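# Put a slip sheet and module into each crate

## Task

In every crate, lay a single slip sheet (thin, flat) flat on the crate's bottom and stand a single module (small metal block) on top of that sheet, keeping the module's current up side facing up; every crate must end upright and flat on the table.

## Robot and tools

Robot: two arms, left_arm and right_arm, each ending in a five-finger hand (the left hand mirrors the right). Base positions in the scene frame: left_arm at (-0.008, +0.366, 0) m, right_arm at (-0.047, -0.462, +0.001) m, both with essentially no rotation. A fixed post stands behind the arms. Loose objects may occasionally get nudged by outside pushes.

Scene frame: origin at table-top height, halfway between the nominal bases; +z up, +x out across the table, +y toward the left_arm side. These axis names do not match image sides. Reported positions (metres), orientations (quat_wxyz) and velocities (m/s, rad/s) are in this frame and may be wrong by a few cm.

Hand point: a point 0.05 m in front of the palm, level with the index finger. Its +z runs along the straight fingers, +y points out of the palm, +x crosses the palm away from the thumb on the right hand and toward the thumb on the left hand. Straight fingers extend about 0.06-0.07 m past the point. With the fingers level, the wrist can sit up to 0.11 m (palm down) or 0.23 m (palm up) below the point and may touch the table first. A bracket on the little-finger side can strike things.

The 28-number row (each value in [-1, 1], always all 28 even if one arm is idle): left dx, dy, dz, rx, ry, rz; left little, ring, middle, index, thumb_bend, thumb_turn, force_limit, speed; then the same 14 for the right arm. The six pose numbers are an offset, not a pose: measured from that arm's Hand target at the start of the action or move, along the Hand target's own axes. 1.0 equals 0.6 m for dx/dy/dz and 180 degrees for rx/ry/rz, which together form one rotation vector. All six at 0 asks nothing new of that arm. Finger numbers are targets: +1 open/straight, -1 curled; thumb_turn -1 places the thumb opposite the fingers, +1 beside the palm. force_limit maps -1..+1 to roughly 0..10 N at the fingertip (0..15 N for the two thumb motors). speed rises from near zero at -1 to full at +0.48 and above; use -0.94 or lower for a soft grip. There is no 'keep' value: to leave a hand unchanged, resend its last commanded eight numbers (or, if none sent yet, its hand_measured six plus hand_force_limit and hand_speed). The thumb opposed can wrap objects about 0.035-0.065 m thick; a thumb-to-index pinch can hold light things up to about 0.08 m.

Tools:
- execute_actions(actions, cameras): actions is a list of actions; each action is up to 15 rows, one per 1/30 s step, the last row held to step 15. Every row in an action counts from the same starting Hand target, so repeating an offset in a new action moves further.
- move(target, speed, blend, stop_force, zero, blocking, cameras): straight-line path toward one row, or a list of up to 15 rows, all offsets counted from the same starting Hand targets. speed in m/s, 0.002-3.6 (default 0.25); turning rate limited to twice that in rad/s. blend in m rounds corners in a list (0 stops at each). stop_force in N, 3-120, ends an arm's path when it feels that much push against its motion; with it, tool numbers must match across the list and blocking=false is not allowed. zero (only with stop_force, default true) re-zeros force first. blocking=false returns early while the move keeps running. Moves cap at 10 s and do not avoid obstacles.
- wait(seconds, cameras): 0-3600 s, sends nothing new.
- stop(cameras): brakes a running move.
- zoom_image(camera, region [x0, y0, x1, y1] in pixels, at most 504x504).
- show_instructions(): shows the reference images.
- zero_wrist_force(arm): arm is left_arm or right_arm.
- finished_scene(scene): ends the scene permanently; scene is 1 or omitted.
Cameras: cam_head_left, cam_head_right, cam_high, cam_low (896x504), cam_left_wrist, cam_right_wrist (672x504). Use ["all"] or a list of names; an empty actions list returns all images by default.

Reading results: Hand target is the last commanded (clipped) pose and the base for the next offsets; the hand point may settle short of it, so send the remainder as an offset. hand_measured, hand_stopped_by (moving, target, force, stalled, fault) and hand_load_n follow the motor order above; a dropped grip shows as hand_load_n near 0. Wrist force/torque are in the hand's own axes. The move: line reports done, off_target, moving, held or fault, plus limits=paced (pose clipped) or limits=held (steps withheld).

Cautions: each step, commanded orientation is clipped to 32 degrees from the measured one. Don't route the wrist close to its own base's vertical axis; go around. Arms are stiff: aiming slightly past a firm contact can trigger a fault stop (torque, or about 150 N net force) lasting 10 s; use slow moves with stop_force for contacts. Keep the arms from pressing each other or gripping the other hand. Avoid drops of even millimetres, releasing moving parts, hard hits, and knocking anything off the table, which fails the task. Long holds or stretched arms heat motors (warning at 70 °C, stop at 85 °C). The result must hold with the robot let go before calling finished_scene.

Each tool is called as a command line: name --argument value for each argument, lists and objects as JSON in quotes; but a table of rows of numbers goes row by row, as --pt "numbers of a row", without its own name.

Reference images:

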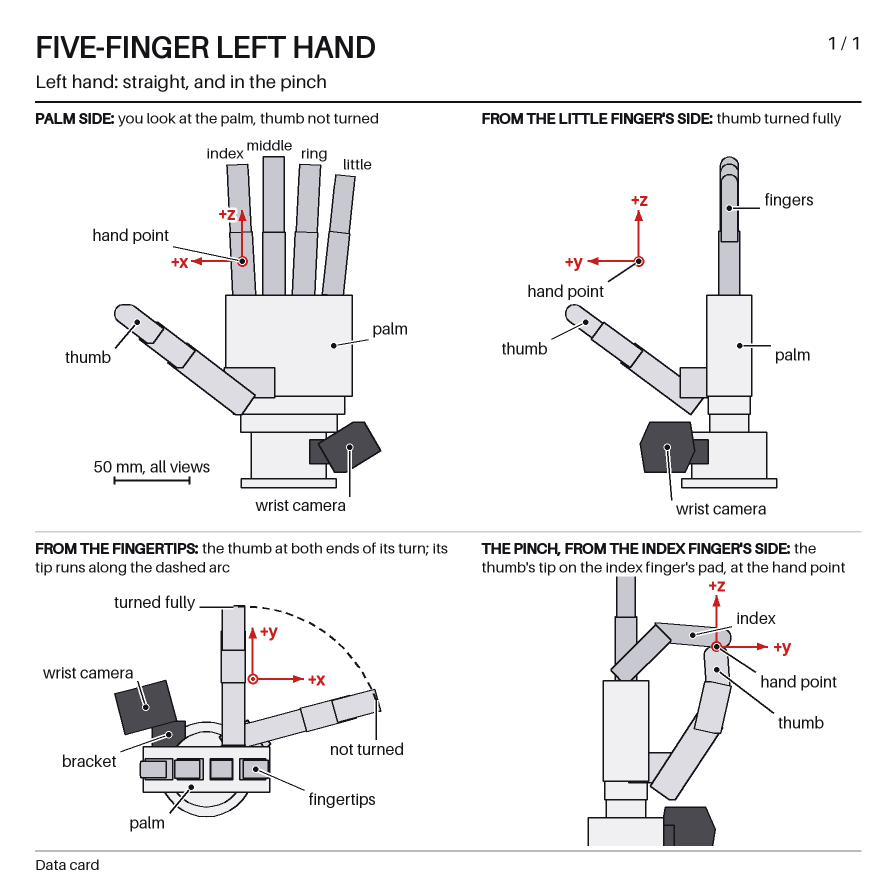

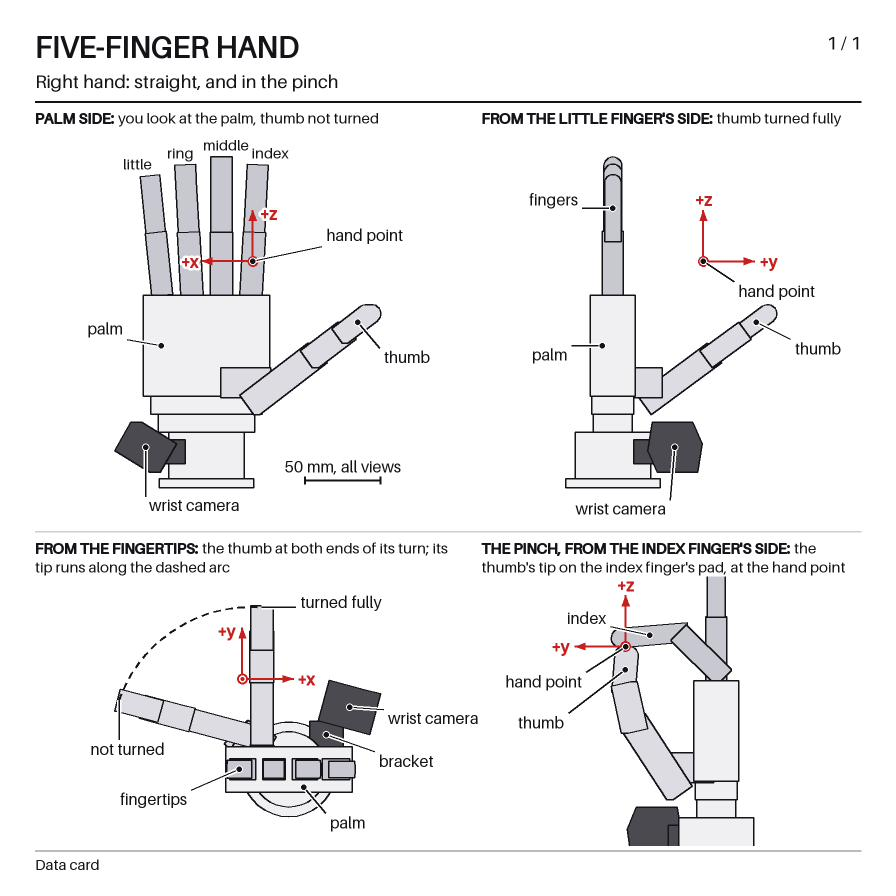

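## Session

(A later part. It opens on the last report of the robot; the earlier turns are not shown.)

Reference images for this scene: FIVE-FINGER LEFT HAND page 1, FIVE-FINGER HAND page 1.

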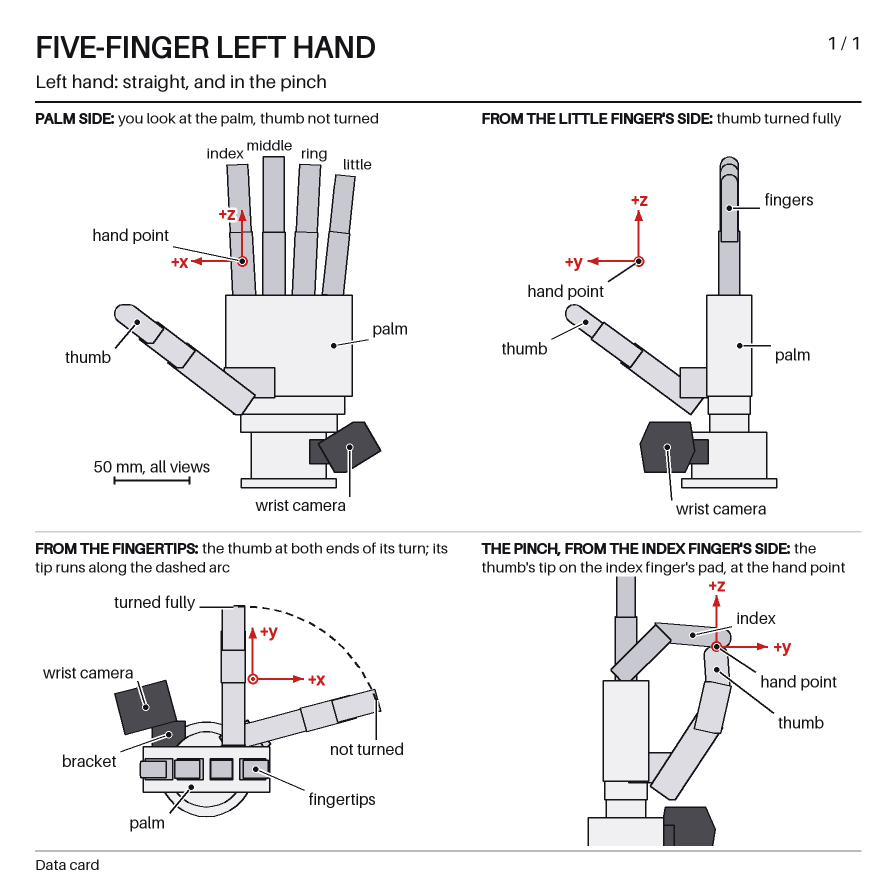

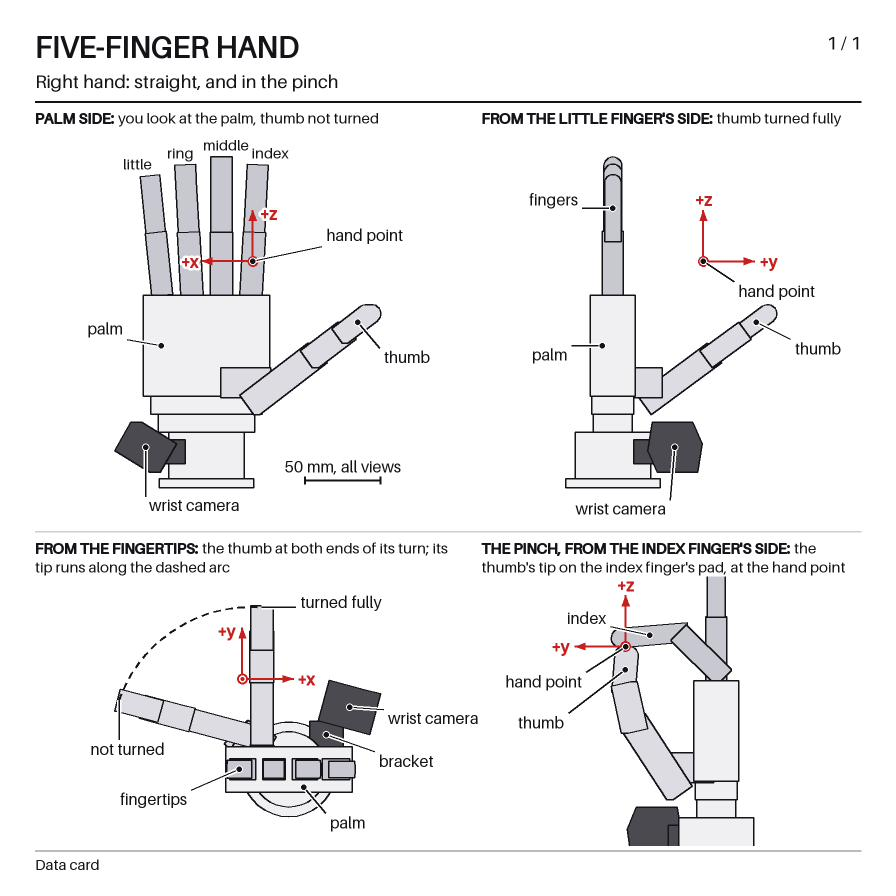

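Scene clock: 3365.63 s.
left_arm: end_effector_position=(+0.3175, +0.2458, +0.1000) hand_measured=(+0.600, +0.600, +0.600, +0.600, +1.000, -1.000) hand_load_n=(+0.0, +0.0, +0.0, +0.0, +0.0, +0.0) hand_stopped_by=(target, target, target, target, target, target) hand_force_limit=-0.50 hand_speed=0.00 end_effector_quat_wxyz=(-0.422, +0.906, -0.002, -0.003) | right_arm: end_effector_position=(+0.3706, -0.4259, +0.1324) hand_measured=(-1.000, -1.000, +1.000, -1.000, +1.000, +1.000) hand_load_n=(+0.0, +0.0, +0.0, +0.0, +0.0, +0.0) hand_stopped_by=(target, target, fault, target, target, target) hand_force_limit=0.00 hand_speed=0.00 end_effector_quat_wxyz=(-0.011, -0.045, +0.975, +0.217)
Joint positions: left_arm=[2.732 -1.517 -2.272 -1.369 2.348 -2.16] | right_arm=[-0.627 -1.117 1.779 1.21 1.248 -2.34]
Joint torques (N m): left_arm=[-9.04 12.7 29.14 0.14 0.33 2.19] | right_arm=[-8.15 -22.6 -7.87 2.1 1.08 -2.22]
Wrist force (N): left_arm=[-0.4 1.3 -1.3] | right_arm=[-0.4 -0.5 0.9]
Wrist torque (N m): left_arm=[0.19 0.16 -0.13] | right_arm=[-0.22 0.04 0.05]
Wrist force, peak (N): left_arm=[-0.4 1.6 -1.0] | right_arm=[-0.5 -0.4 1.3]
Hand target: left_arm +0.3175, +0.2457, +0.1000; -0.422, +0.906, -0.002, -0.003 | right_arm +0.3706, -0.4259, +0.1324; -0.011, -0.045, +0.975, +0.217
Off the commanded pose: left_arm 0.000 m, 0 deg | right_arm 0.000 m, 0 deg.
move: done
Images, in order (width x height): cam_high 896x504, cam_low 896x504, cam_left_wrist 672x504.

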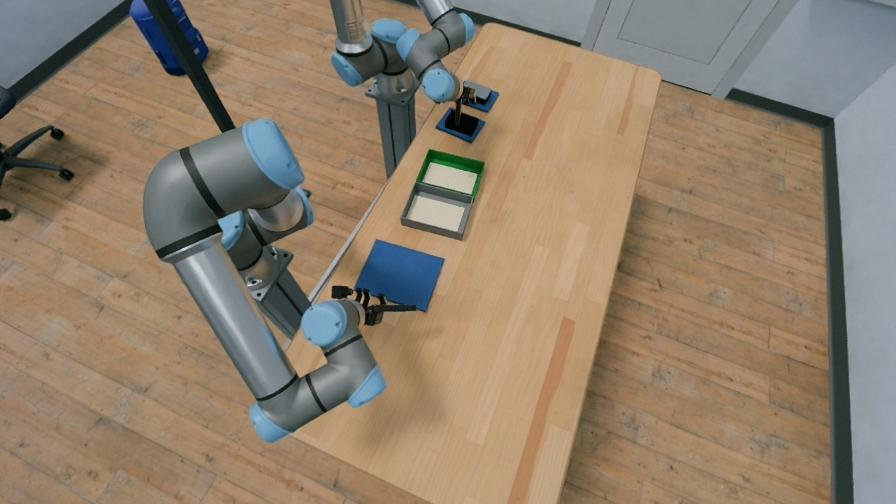

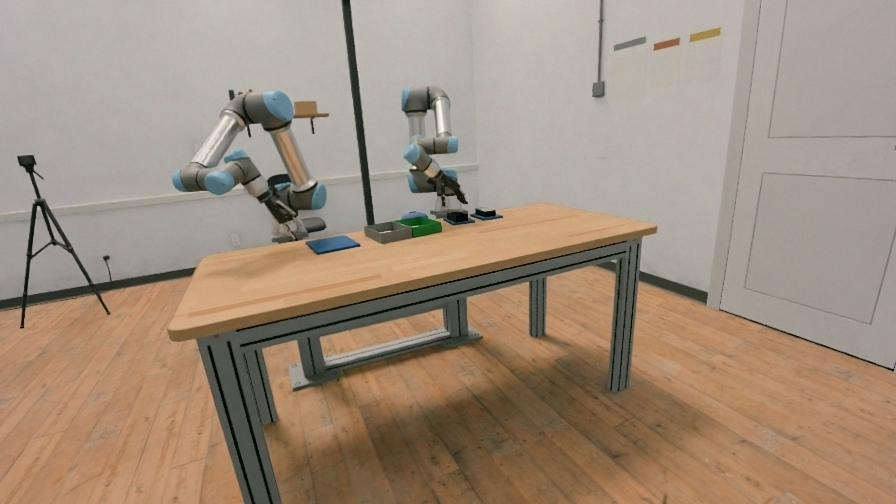

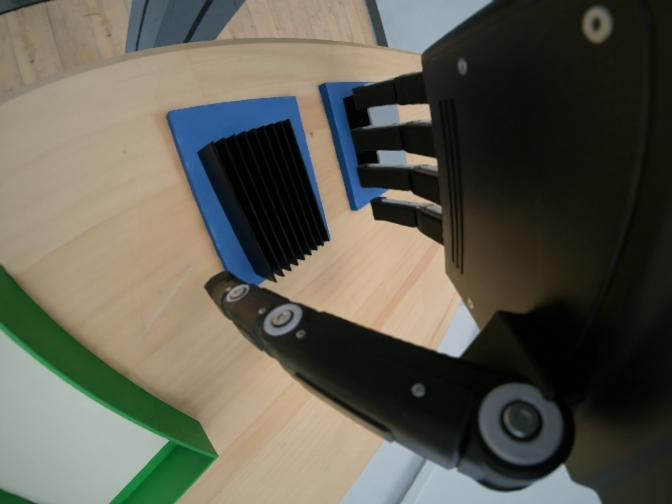

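move --target '[-0.0033,0.087,0.0778,0,0,0,0.6,0.6,0.6,0.6,1,-1,-0.5,0,0,0,0,0,0,0,-1,-1,1,-1,1,1,0,0]' --speed 0.04 --stop_force 5 --cameras '["cam_left_wrist","cam_high","cam_low"]'

zoom_image --camera "cam_left_wrist" --region '[150, 60, 490, 400]'

zoom_image --camera "cam_low" --region '[420, 180, 500, 240]'

Scene clock: 3409.07 s.
left_arm: end_effector_position=(+0.3151, +0.2479, +0.0299) hand_measured=(+0.600, +0.600, +0.600, +0.600, +1.000, -1.000) hand_load_n=(+0.0, +0.0, +0.0, +0.5, +0.0, +0.0) hand_stopped_by=(target, target, target, target, target, target) hand_force_limit=-0.50 hand_speed=0.00 end_effector_quat_wxyz=(-0.423, +0.906, -0.002, -0.003) | right_arm: end_effector_position=(+0.3706, -0.4259, +0.1324) hand_measured=(-1.000, -1.000, +1.000, -1.000, +1.000, +1.000) hand_load_n=(+0.0, +0.0, +0.0, +0.0, +0.0, +0.0) hand_stopped_by=(target, target, fault, target, target, target) hand_force_limit=0.00 hand_speed=0.00 end_effector_quat_wxyz=(-0.011, -0.045, +0.975, +0.217)
Joint positions: left_arm=[2.735 -1.667 -2.369 -1.12 2.35 -2.157] | right_arm=[-0.627 -1.117 1.779 1.21 1.248 -2.34]
Joint torques (N m): left_arm=[3.41 24.88 27.88 -0.65 -1.22 -1.19] | right_arm=[-7.87 -22.53 -7.64 2.08 0.83 -2.2]
Wrist force (N): left_arm=[-1.8 -1.6 -3.9] | right_arm=[-0.5 -0.5 0.9]
Wrist torque (N m): left_arm=[0.21 0.11 -0.22] | right_arm=[-0.23 0.05 0.05]
Wrist force, peak (N): left_arm=[-3.3 -7.3 -9.7] | right_arm=[-0.7 -0.5 1.3]
Hand target: left_arm +0.3151, +0.2479, +0.0299; -0.423, +0.906, -0.002, -0.003 | right_arm +0.3706, -0.4259, +0.1324; -0.011, -0.045, +0.975, +0.217
Off the commanded pose: left_arm 0.000 m, 0 deg | right_arm 0.000 m, 0 deg.
move: contact (left_arm)
Images, in order (width x height): cam_high 896x504, cam_low 896x504, cam_left_wrist 672x504.

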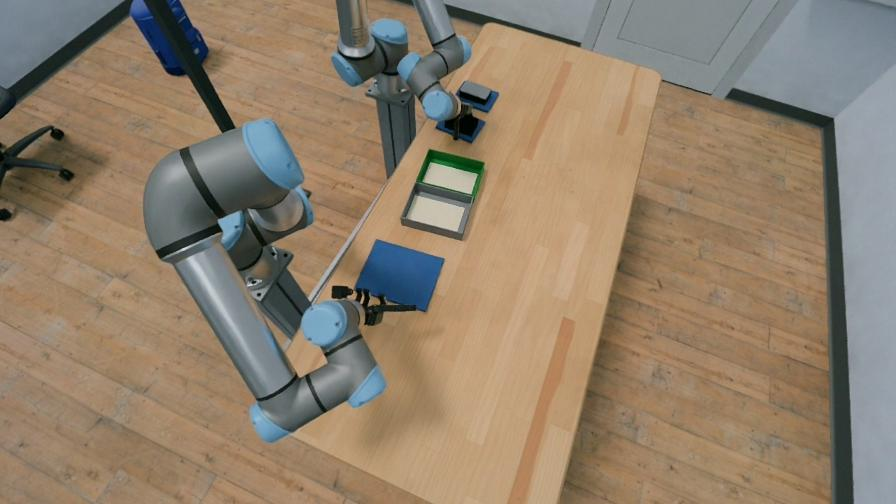

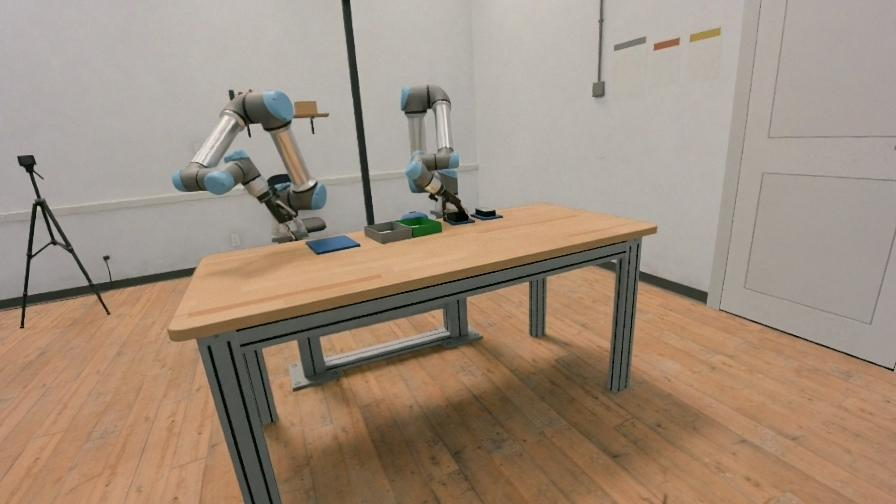

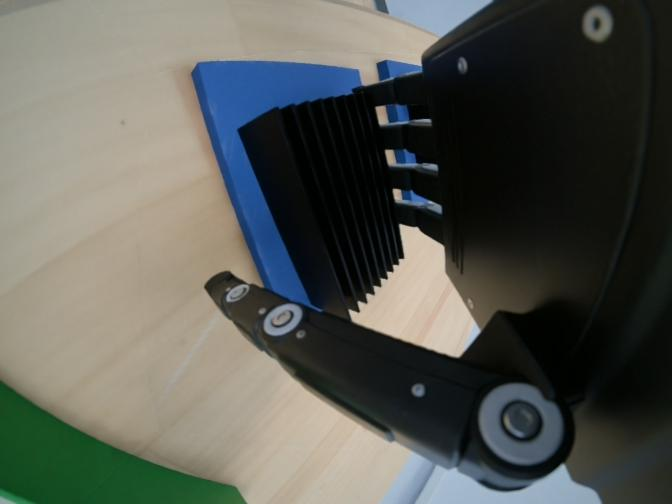

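Scaled by 1.482 from the camera's image (finer frame: 960x720).

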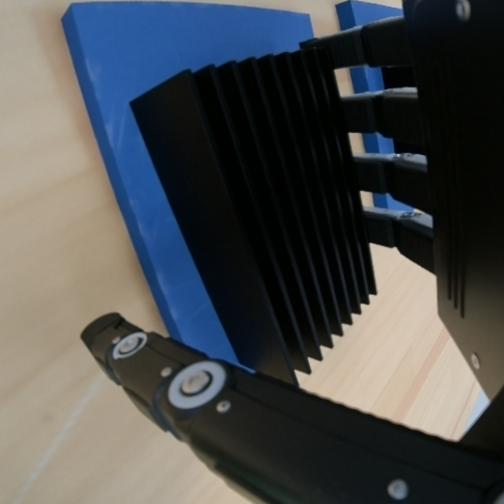

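Scaled by 6.300 from the camera's image (finer frame: 1280x720).

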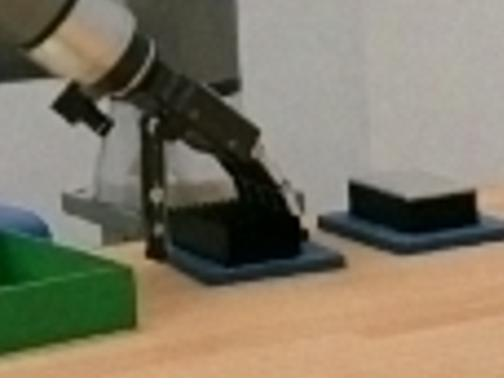

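zoom_image --camera "cam_left_wrist" --region '[320, 40, 460, 180]'

zoom_image --camera "cam_high" --region '[430, 75, 510, 150]'

Scaled by 3.600 from the camera's image (finer frame: 960x720).

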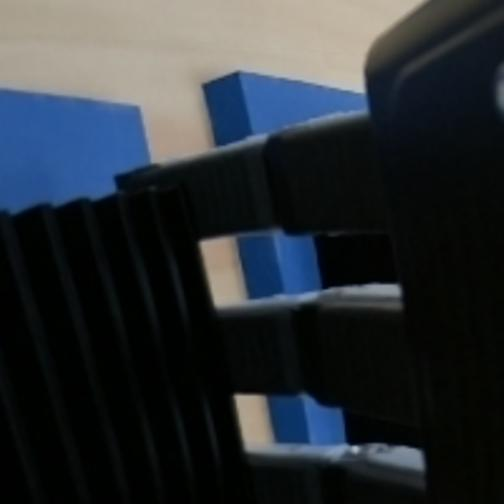

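Scaled by 6.300 from the camera's image (finer frame: 1280x720).

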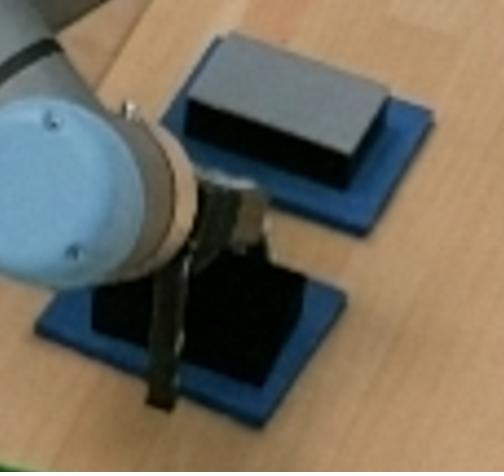

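move --target '[0,-0.0128,-0.0107,0,0,0,0.7,0.7,0.7,0.7,1,-1,-0.5,-0.5,0,0,0,0,0,0,-1,-1,1,-1,1,1,0,0]' --speed 0.04 --cameras '["cam_left_wrist","cam_low"]'

zoom_image --camera "cam_left_wrist" --region '[200, 40, 480, 320]'

zoom_image --camera "cam_low" --region '[420, 180, 500, 240]'

Scene clock: 3450.27 s.
left_arm: end_effector_position=(+0.3152, +0.2479, +0.0399) hand_measured=(+0.700, +0.700, +0.700, +0.700, +1.000, -1.000) hand_load_n=(+0.0, +0.0, +0.0, +0.0, +0.0, +0.0) hand_stopped_by=(target, target, target, target, target, target) hand_force_limit=-0.50 hand_speed=-0.50 end_effector_quat_wxyz=(-0.422, +0.906, -0.002, -0.003) | right_arm: end_effector_position=(+0.3706, -0.4259, +0.1324) hand_measured=(-1.000, -1.000, +1.000, -1.000, +1.000, +1.000) hand_load_n=(+0.0, +0.0, +0.0, +0.0, +0.0, +0.0) hand_stopped_by=(target, target, fault, target, target, target) hand_force_limit=0.00 hand_speed=0.00 end_effector_quat_wxyz=(-0.011, -0.045, +0.975, +0.217)
Joint positions: left_arm=[2.735 -1.641 -2.358 -1.156 2.349 -2.157] | right_arm=[-0.627 -1.117 1.779 1.21 1.248 -2.34]
Joint torques (N m): left_arm=[9.25 14.58 5.25 3.56 2.46 0.47] | right_arm=[-7.54 -22.79 -7.64 2.14 1 -2.04]
Wrist force (N): left_arm=[0.0 1.1 -0.6] | right_arm=[-0.3 -0.6 1.0]
Wrist torque (N m): left_arm=[0.14 0.10 -0.21] | right_arm=[-0.25 0.02 0.05]
Wrist force, peak (N): left_arm=[-1.7 -1.5 -4.1] | right_arm=[-0.5 -0.6 1.3]
Hand target: left_arm +0.3151, +0.2479, +0.0399; -0.423, +0.906, -0.002, -0.003 | right_arm +0.3706, -0.4259, +0.1324; -0.011, -0.045, +0.975, +0.217
Off the commanded pose: left_arm 0.000 m, 0 deg | right_arm 0.000 m, 0 deg.
move: done
Images, in order (width x height): cam_low 896x504, cam_left_wrist 672x504.

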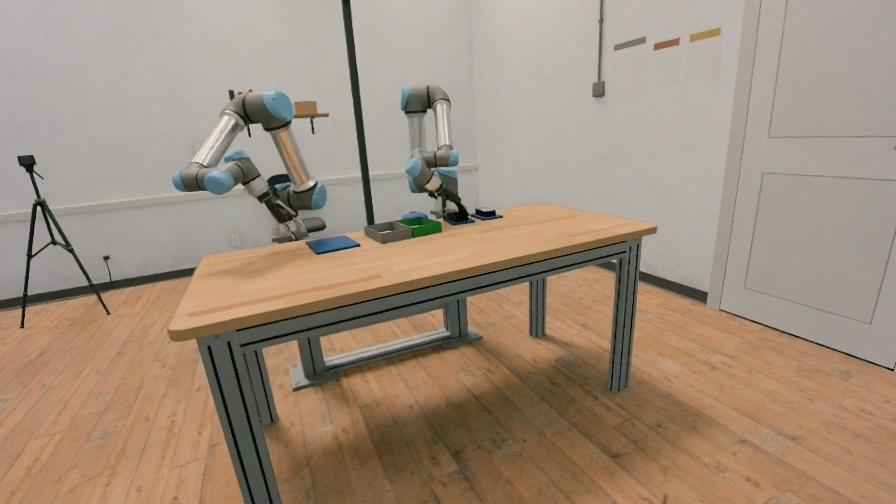

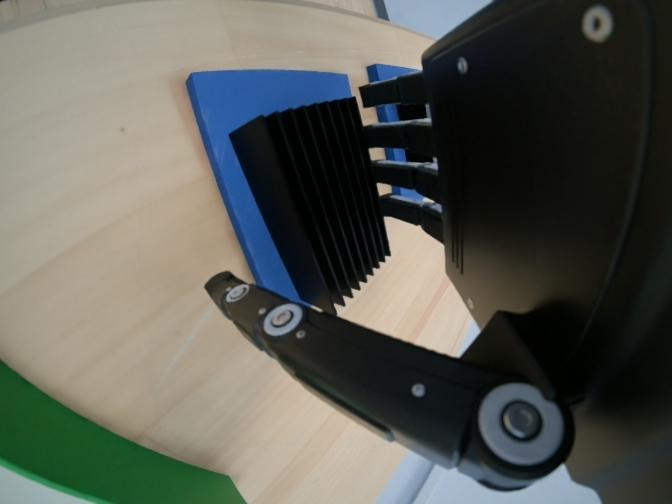

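Scaled by 1.800 from the camera's image (finer frame: 960x720).

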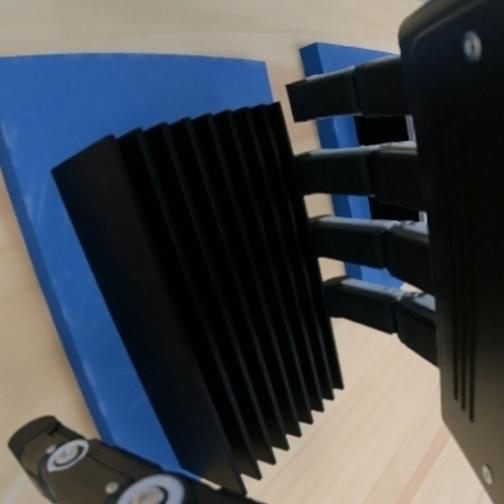

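Scaled by 6.300 from the camera's image (finer frame: 1280x720).

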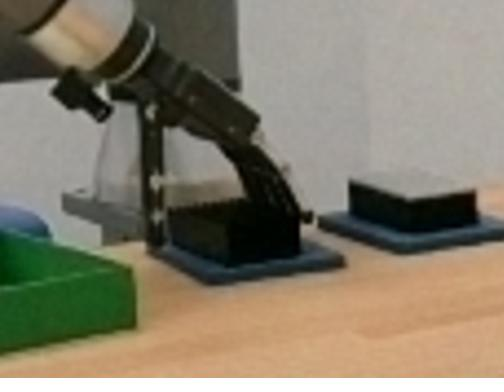

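move --target '[0,0.0128,0.0107,0,0,0,0.7,0.7,0.7,0.7,1,-1,-0.5,-0.5,0,0,0,0,0,0,-1,-1,1,-1,1,1,0,0]' --speed 0.01 --stop_force 3 --cameras '["cam_left_wrist","cam_low"]'

zoom_image --camera "cam_left_wrist" --region '[200, 40, 480, 320]'

zoom_image --camera "cam_low" --region '[420, 180, 500, 240]'

Scene clock: 3463.00 s.
left_arm: end_effector_position=(+0.3150, +0.2479, +0.0298) hand_measured=(+0.700, +0.700, +0.700, +0.700, +1.000, -1.000) hand_load_n=(+0.0, +0.0, +0.0, +0.0, +0.0, +0.0) hand_stopped_by=(target, target, target, target, target, target) hand_force_limit=-0.50 hand_speed=-0.50 end_effector_quat_wxyz=(-0.423, +0.906, -0.002, -0.003) | right_arm: end_effector_position=(+0.3706, -0.4259, +0.1324) hand_measured=(-1.000, -1.000, +1.000, -1.000, +1.000, +1.000) hand_load_n=(+0.0, +0.0, +0.0, +0.0, +0.0, +0.0) hand_stopped_by=(target, target, fault, target, target, target) hand_force_limit=0.00 hand_speed=0.00 end_effector_quat_wxyz=(-0.011, -0.045, +0.975, +0.217)
Joint positions: left_arm=[2.735 -1.667 -2.369 -1.12 2.349 -2.157] | right_arm=[-0.627 -1.117 1.779 1.21 1.248 -2.34]
Joint torques (N m): left_arm=[-9.29 24.16 26.93 -0.96 -0.76 -0.12] | right_arm=[-7.93 -22.17 -7.58 2.29 1.08 -2.28]
Wrist force (N): left_arm=[0.0 1.2 -0.7] | right_arm=[-0.5 -0.5 1.1]
Wrist torque (N m): left_arm=[0.15 0.08 -0.18] | right_arm=[-0.23 0.04 0.05]
Wrist force, peak (N): left_arm=[-0.1 1.1 -1.1] | right_arm=[-0.6 -0.7 1.1]
Hand target: left_arm +0.3151, +0.2479, +0.0299; -0.423, +0.906, -0.002, -0.003 | right_arm +0.3706, -0.4259, +0.1324; -0.011, -0.045, +0.975, +0.217
Off the commanded pose: left_arm 0.000 m, 0 deg | right_arm 0.000 m, 0 deg.
move: done
Images, in order (width x height): cam_low 896x504, cam_left_wrist 672x504.

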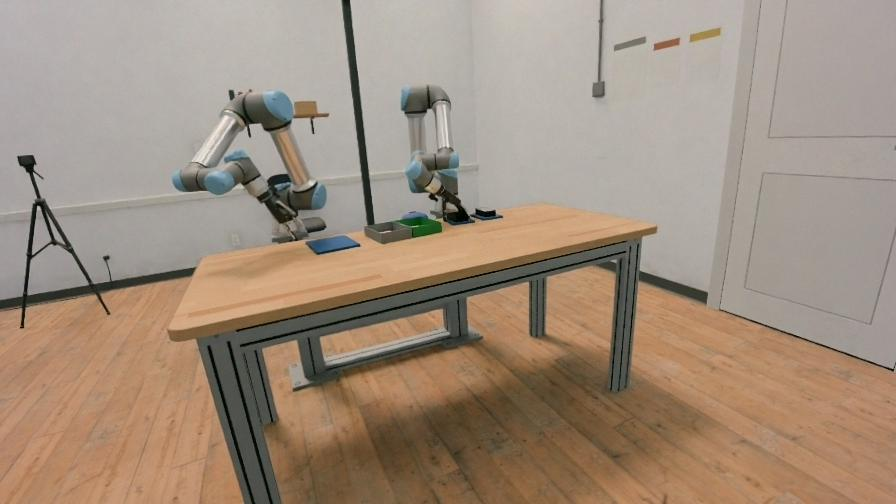

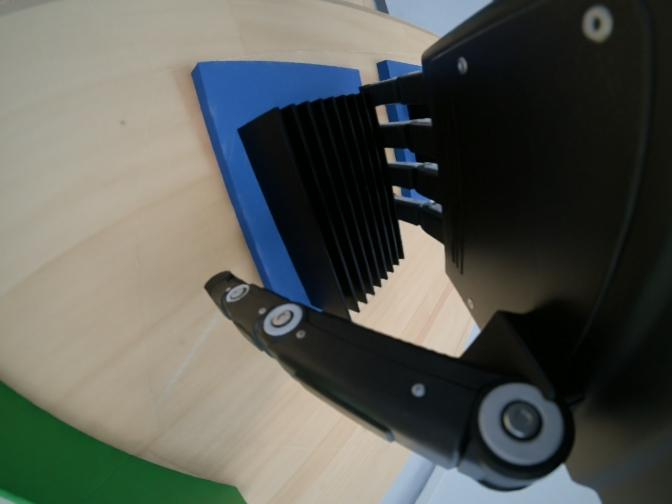

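Scaled by 1.800 from the camera's image (finer frame: 960x720).

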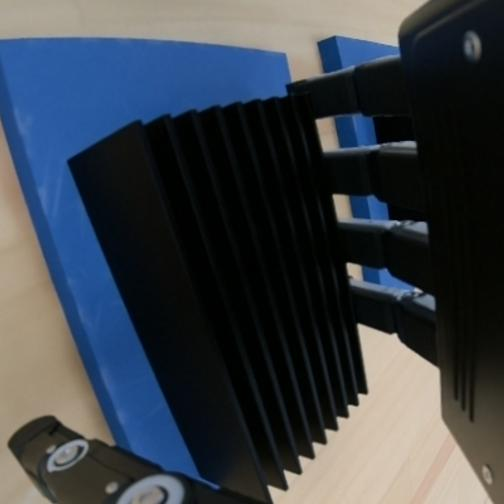

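Scaled by 6.300 from the camera's image (finer frame: 1280x720).

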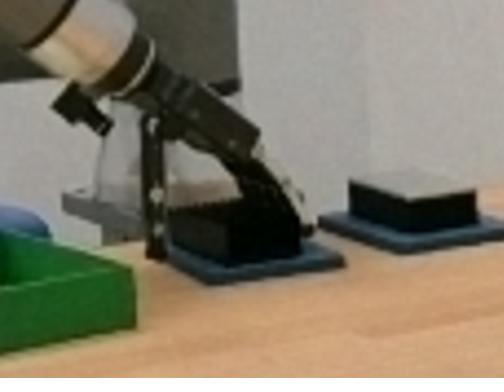

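move --target '[0,0,0,0,0,0,0.2,0.2,0.2,0.2,0.0,-1,-0.8,-0.9,0,0,0,0,0,0,-1,-1,1,-1,1,1,0,0]' --speed 0.02 --cameras '["cam_left_wrist","cam_low"]'

zoom_image --camera "cam_left_wrist" --region '[200, 40, 480, 320]'

zoom_image --camera "cam_low" --region '[420, 180, 500, 240]'

Scene clock: 3480.70 s.
left_arm: end_effector_position=(+0.3151, +0.2479, +0.0299) hand_measured=(+0.200, +0.366, +0.598, +0.394, +0.640, -1.000) hand_load_n=(+1.0, +1.0, +2.5, +0.5, +1.0, +0.5) hand_stopped_by=(target, force, force, force, force, target) hand_force_limit=-0.80 hand_speed=-0.90 end_effector_quat_wxyz=(-0.423, +0.906, -0.002, -0.003) | right_arm: end_effector_position=(+0.3706, -0.4259, +0.1324) hand_measured=(-1.000, -1.000, +1.000, -1.000, +1.000, +1.000) hand_load_n=(+0.0, +0.0, +0.0, +0.0, +0.0, +0.0) hand_stopped_by=(target, target, fault, target, target, target) hand_force_limit=0.00 hand_speed=0.00 end_effector_quat_wxyz=(-0.011, -0.045, +0.975, +0.217)
Joint positions: left_arm=[2.735 -1.667 -2.369 -1.12 2.349 -2.157] | right_arm=[-0.627 -1.117 1.779 1.21 1.248 -2.34]
Joint torques (N m): left_arm=[-7.93 21.13 26.39 0.71 -0.77 1.38] | right_arm=[-7.33 -23.22 -7.06 2.33 0.97 -1.96]
Wrist force (N): left_arm=[-0.4 -2.9 -1.4] | right_arm=[-0.5 -0.4 1.0]
Wrist torque (N m): left_arm=[0.02 0.10 -0.09] | right_arm=[-0.21 0.04 0.05]
Wrist force, peak (N): left_arm=[-0.5 -4.2 -1.6] | right_arm=[-0.6 -0.6 1.2]
Hand target: left_arm +0.3151, +0.2479, +0.0299; -0.423, +0.906, -0.002, -0.003 | right_arm +0.3706, -0.4259, +0.1324; -0.011, -0.045, +0.975, +0.217
Off the commanded pose: left_arm 0.000 m, 0 deg | right_arm 0.000 m, 0 deg.
move: done
Images, in order (width x height): cam_low 896x504, cam_left_wrist 672x504.

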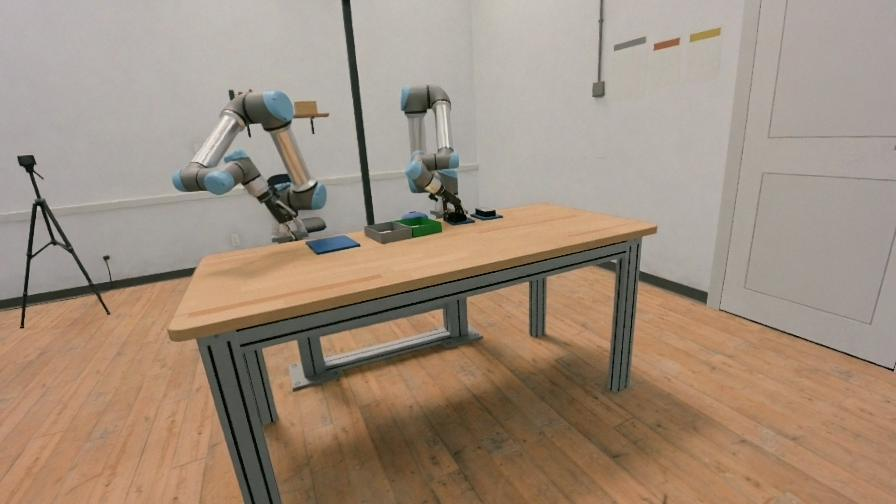

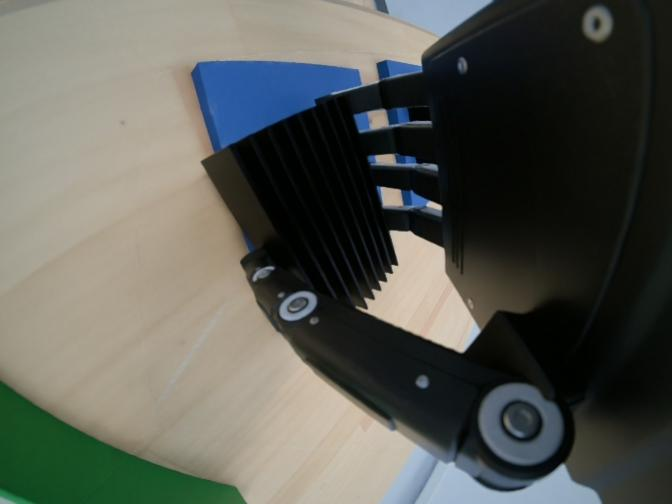

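Scaled by 1.800 from the camera's image (finer frame: 960x720).

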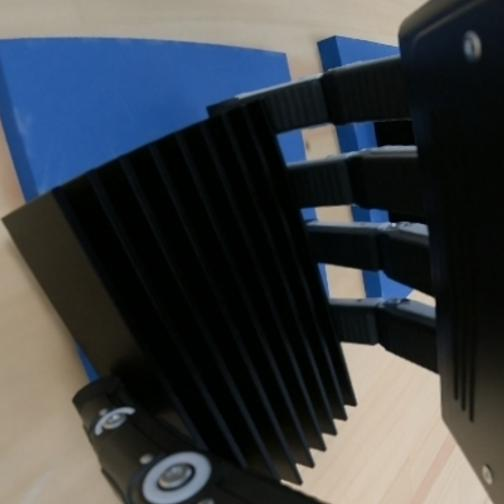

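Scaled by 6.300 from the camera's image (finer frame: 1280x720).

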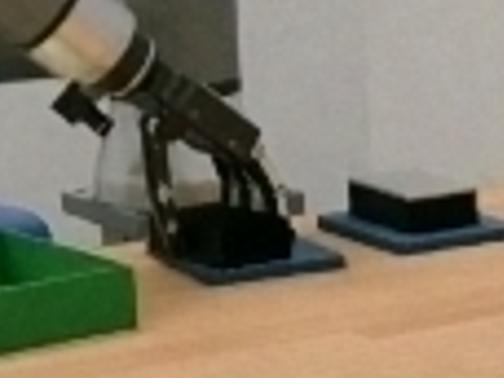

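move --target '[0,0,0,0,0,0,0.75,0.75,0.75,0.75,1,-1,-0.5,-0.7,0,0,0,0,0,0,-1,-1,1,-1,1,1,0,0]' --speed 0.02

move --target '[0,-0.0894,-0.075,0,0,0,0.75,0.75,0.75,0.75,1,-1,-0.5,-0.7,0,0,0,0,0,0,-1,-1,1,-1,1,1,0,0]' --speed 0.06 --cameras '["cam_left_wrist","cam_high"]'

zoom_image --camera "cam_left_wrist" --region '[150, 60, 490, 400]'

zoom_image --camera "cam_high" --region '[430, 75, 510, 150]'

Scene clock: 3492.37 s.
left_arm: end_effector_position=(+0.3151, +0.2479, +0.0299) hand_measured=(+0.750, +0.750, +0.750, +0.750, +1.000, -1.000) hand_load_n=(-0.5, +0.0, +0.0, +0.0, -0.5, +0.0) hand_stopped_by=(target, target, target, target, target, target) hand_force_limit=-0.50 hand_speed=-0.70 end_effector_quat_wxyz=(-0.423, +0.906, -0.002, -0.003) | right_arm: end_effector_position=(+0.3706, -0.4259, +0.1324) hand_measured=(-1.000, -1.000, +1.000, -1.000, +1.000, +1.000) hand_load_n=(+0.0, +0.0, +0.0, +0.0, +0.0, +0.0) hand_stopped_by=(target, target, fault, target, target, target) hand_force_limit=0.00 hand_speed=0.00 end_effector_quat_wxyz=(-0.011, -0.045, +0.975, +0.217)
Joint positions: left_arm=[2.735 -1.667 -2.369 -1.12 2.349 -2.157] | right_arm=[-0.627 -1.117 1.779 1.21 1.248 -2.34]
Joint torques (N m): left_arm=[-8.26 14.68 21.95 3.07 -0.08 1.45] | right_arm=[-7.28 -24.18 -8.22 2.36 1.13 -2.11]
Wrist force (N): left_arm=[0.0 1.3 -0.6] | right_arm=[-0.4 -0.4 1.1]
Wrist torque (N m): left_arm=[0.16 0.09 -0.19] | right_arm=[-0.21 0.03 0.05]
Wrist force, peak (N): left_arm=[-0.3 -3.1 -1.8] | right_arm=[-0.5 -0.5 1.2]
Hand target: left_arm +0.3151, +0.2479, +0.0299; -0.423, +0.906, -0.002, -0.003 | right_arm +0.3706, -0.4259, +0.1324; -0.011, -0.045, +0.975, +0.217
Off the commanded pose: left_arm 0.000 m, 0 deg | right_arm 0.000 m, 0 deg.
move: done

Scene clock: 3493.93 s.
left_arm: end_effector_position=(+0.3156, +0.2479, +0.0999) hand_measured=(+0.750, +0.750, +0.750, +0.750, +1.000, -1.000) hand_load_n=(+0.0, +0.0, +0.0, +0.0, +0.0, +0.0) hand_stopped_by=(target, target, target, target, target, target) hand_force_limit=-0.50 hand_speed=-0.70 end_effector_quat_wxyz=(-0.422, +0.906, -0.002, -0.003) | right_arm: end_effector_position=(+0.3706, -0.4259, +0.1324) hand_measured=(-1.000, -1.000, +1.000, -1.000, +1.000, +1.000) hand_load_n=(+0.0, +0.0, +0.0, +0.0, +0.0, +0.0) hand_stopped_by=(target, target, fault, target, target, target) hand_force_limit=0.00 hand_speed=0.00 end_effector_quat_wxyz=(-0.011, -0.045, +0.975, +0.217)
Joint positions: left_arm=[2.735 -1.51 -2.28 -1.365 2.35 -2.156] | right_arm=[-0.627 -1.117 1.779 1.21 1.248 -2.34]
Joint torques (N m): left_arm=[1.43 18.15 8.53 2.51 2.58 -1.85] | right_arm=[-7.17 -23.47 -8.44 2.39 0.97 -2.09]
Wrist force (N): left_arm=[0.0 1.2 -1.2] | right_arm=[-0.4 -0.6 1.0]
Wrist torque (N m): left_arm=[0.17 0.10 -0.20] | right_arm=[-0.25 0.03 0.05]
Wrist force, peak (N): left_arm=[-0.1 1.4 -1.0] | right_arm=[-0.4 -0.7 1.3]
Hand target: left_arm +0.3155, +0.2479, +0.0999; -0.423, +0.906, -0.002, -0.003 | right_arm +0.3706, -0.4259, +0.1324; -0.011, -0.045, +0.975, +0.217
Off the commanded pose: left_arm 0.000 m, 0 deg | right_arm 0.000 m, 0 deg.
move: done
Images, in order (width x height): cam_high 896x504, cam_left_wrist 672x504.

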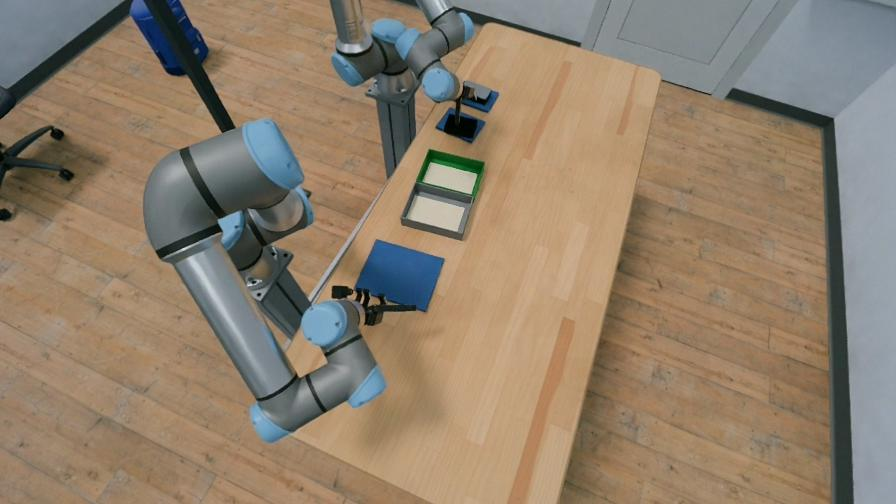

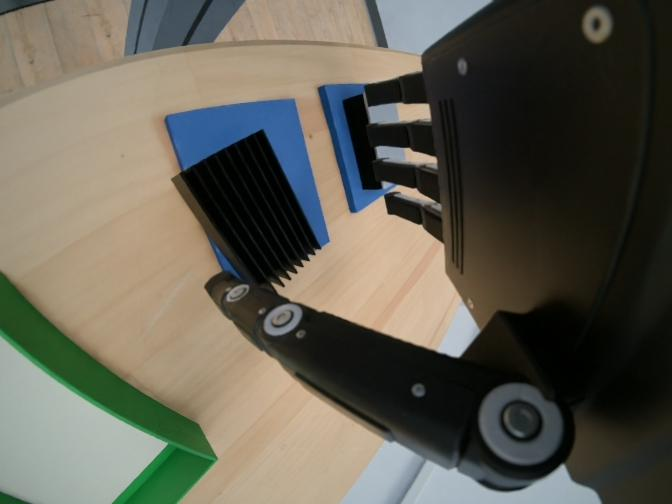

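Scaled by 1.482 from the camera's image (finer frame: 960x720).

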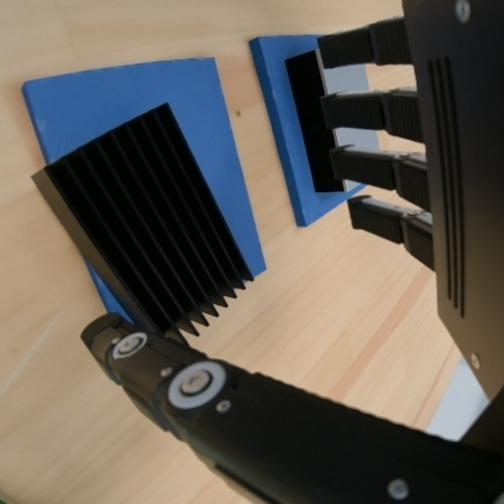

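Scaled by 6.300 from the camera's image (finer frame: 1280x720).

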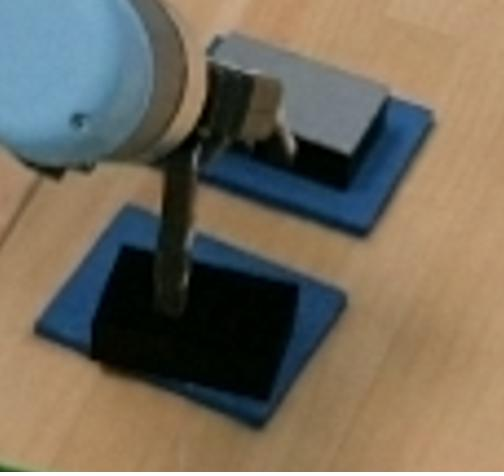

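move --pt "0.0008 0.017 -0.0073 0 -0.0285 -0.0239 0.75 0.75 0.75 0.75 1 -1 -0.5 -0.7 0 0 0 0 0 0 -1 -1 1 -1 1 1 0 0" --pt "0.0008 0.0962 0.0591 0 -0.0285 -0.0239 0.75 0.75 0.75 0.75 1 -1 -0.5 -0.7 0 0 0 0 0 0 -1 -1 1 -1 1 1 0 0" --speed 0.03 --stop_force 4 --cameras '["cam_left_wrist","cam_low"]'

zoom_image --camera "cam_left_wrist" --region '[200, 40, 480, 320]'

zoom_image --camera "cam_low" --region '[420, 180, 500, 240]'

Scene clock: 3580.73 s.
left_arm: end_effector_position=(+0.3155, +0.2380, +0.0329) hand_measured=(+0.750, +0.750, +0.750, +0.750, +1.000, -1.000) hand_load_n=(+0.0, +0.0, +0.0, +0.0, +0.0, +0.0) hand_stopped_by=(target, target, target, target, target, target) hand_force_limit=-0.50 hand_speed=-0.70 end_effector_quat_wxyz=(-0.422, +0.905, +0.051, -0.028) | right_arm: end_effector_position=(+0.3706, -0.4259, +0.1324) hand_measured=(-1.000, -1.000, +1.000, -1.000, +1.000, +1.000) hand_load_n=(+0.0, +0.5, +0.0, +0.0, +0.0, -0.5) hand_stopped_by=(target, target, fault, target, target, target) hand_force_limit=0.00 hand_speed=0.00 end_effector_quat_wxyz=(-0.011, -0.045, +0.975, +0.217)
Joint positions: left_arm=[2.724 -1.696 -2.286 -1.278 2.289 -2.31] | right_arm=[-0.627 -1.117 1.779 1.21 1.248 -2.34]
Joint torques (N m): left_arm=[-4.94 28 29 -1.53 -0.09 1.83] | right_arm=[-8.06 -23.82 -8.84 2.31 1.06 -2.06]
Wrist force (N): left_arm=[0.3 1.2 -1.0] | right_arm=[-0.4 -0.7 1.1]
Wrist torque (N m): left_arm=[0.16 0.02 -0.10] | right_arm=[-0.25 0.03 0.04]
Wrist force, peak (N): left_arm=[0.1 1.5 -1.3] | right_arm=[-0.6 -0.8 1.1]
Hand target: left_arm +0.3156, +0.2380, +0.0329; -0.422, +0.905, +0.051, -0.028 | right_arm +0.3706, -0.4259, +0.1324; -0.011, -0.045, +0.975, +0.217
Off the commanded pose: left_arm 0.000 m, 0 deg | right_arm 0.000 m, 0 deg.
move: done
Images, in order (width x height): cam_low 896x504, cam_left_wrist 672x504.

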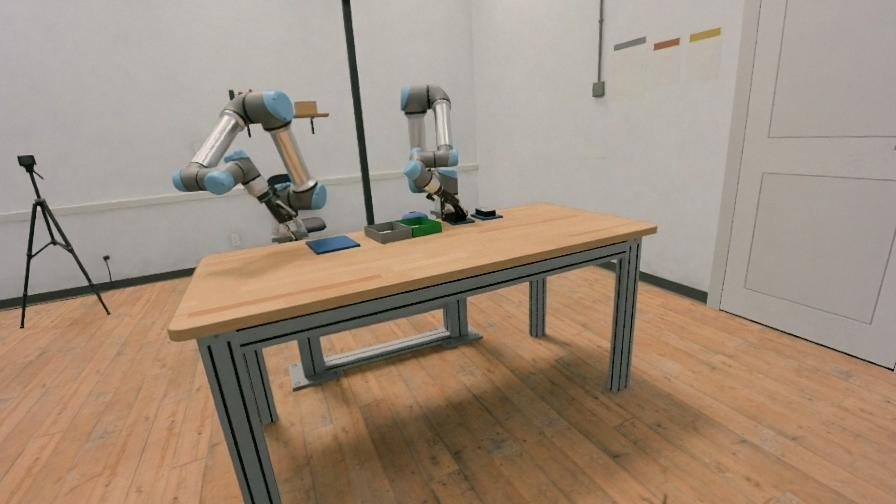

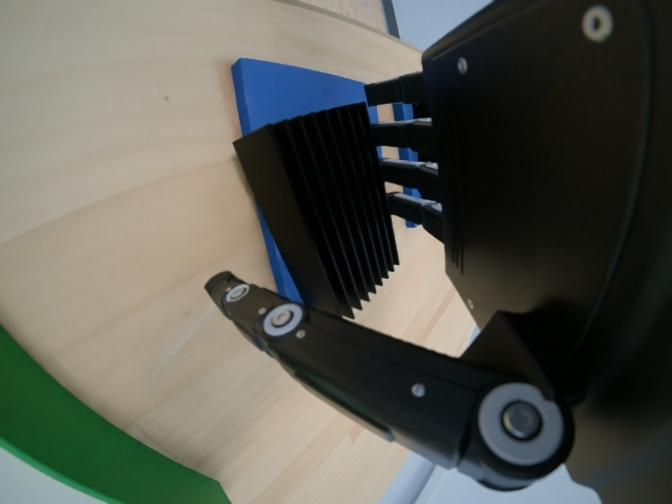

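Scaled by 1.800 from the camera's image (finer frame: 960x720).

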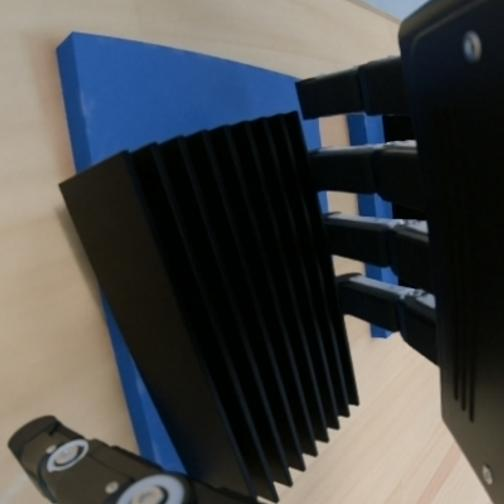

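Scaled by 6.300 from the camera's image (finer frame: 1280x720).

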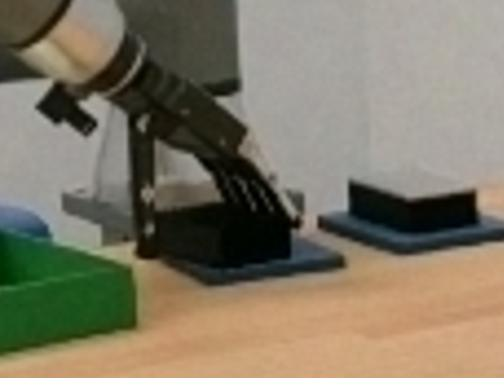

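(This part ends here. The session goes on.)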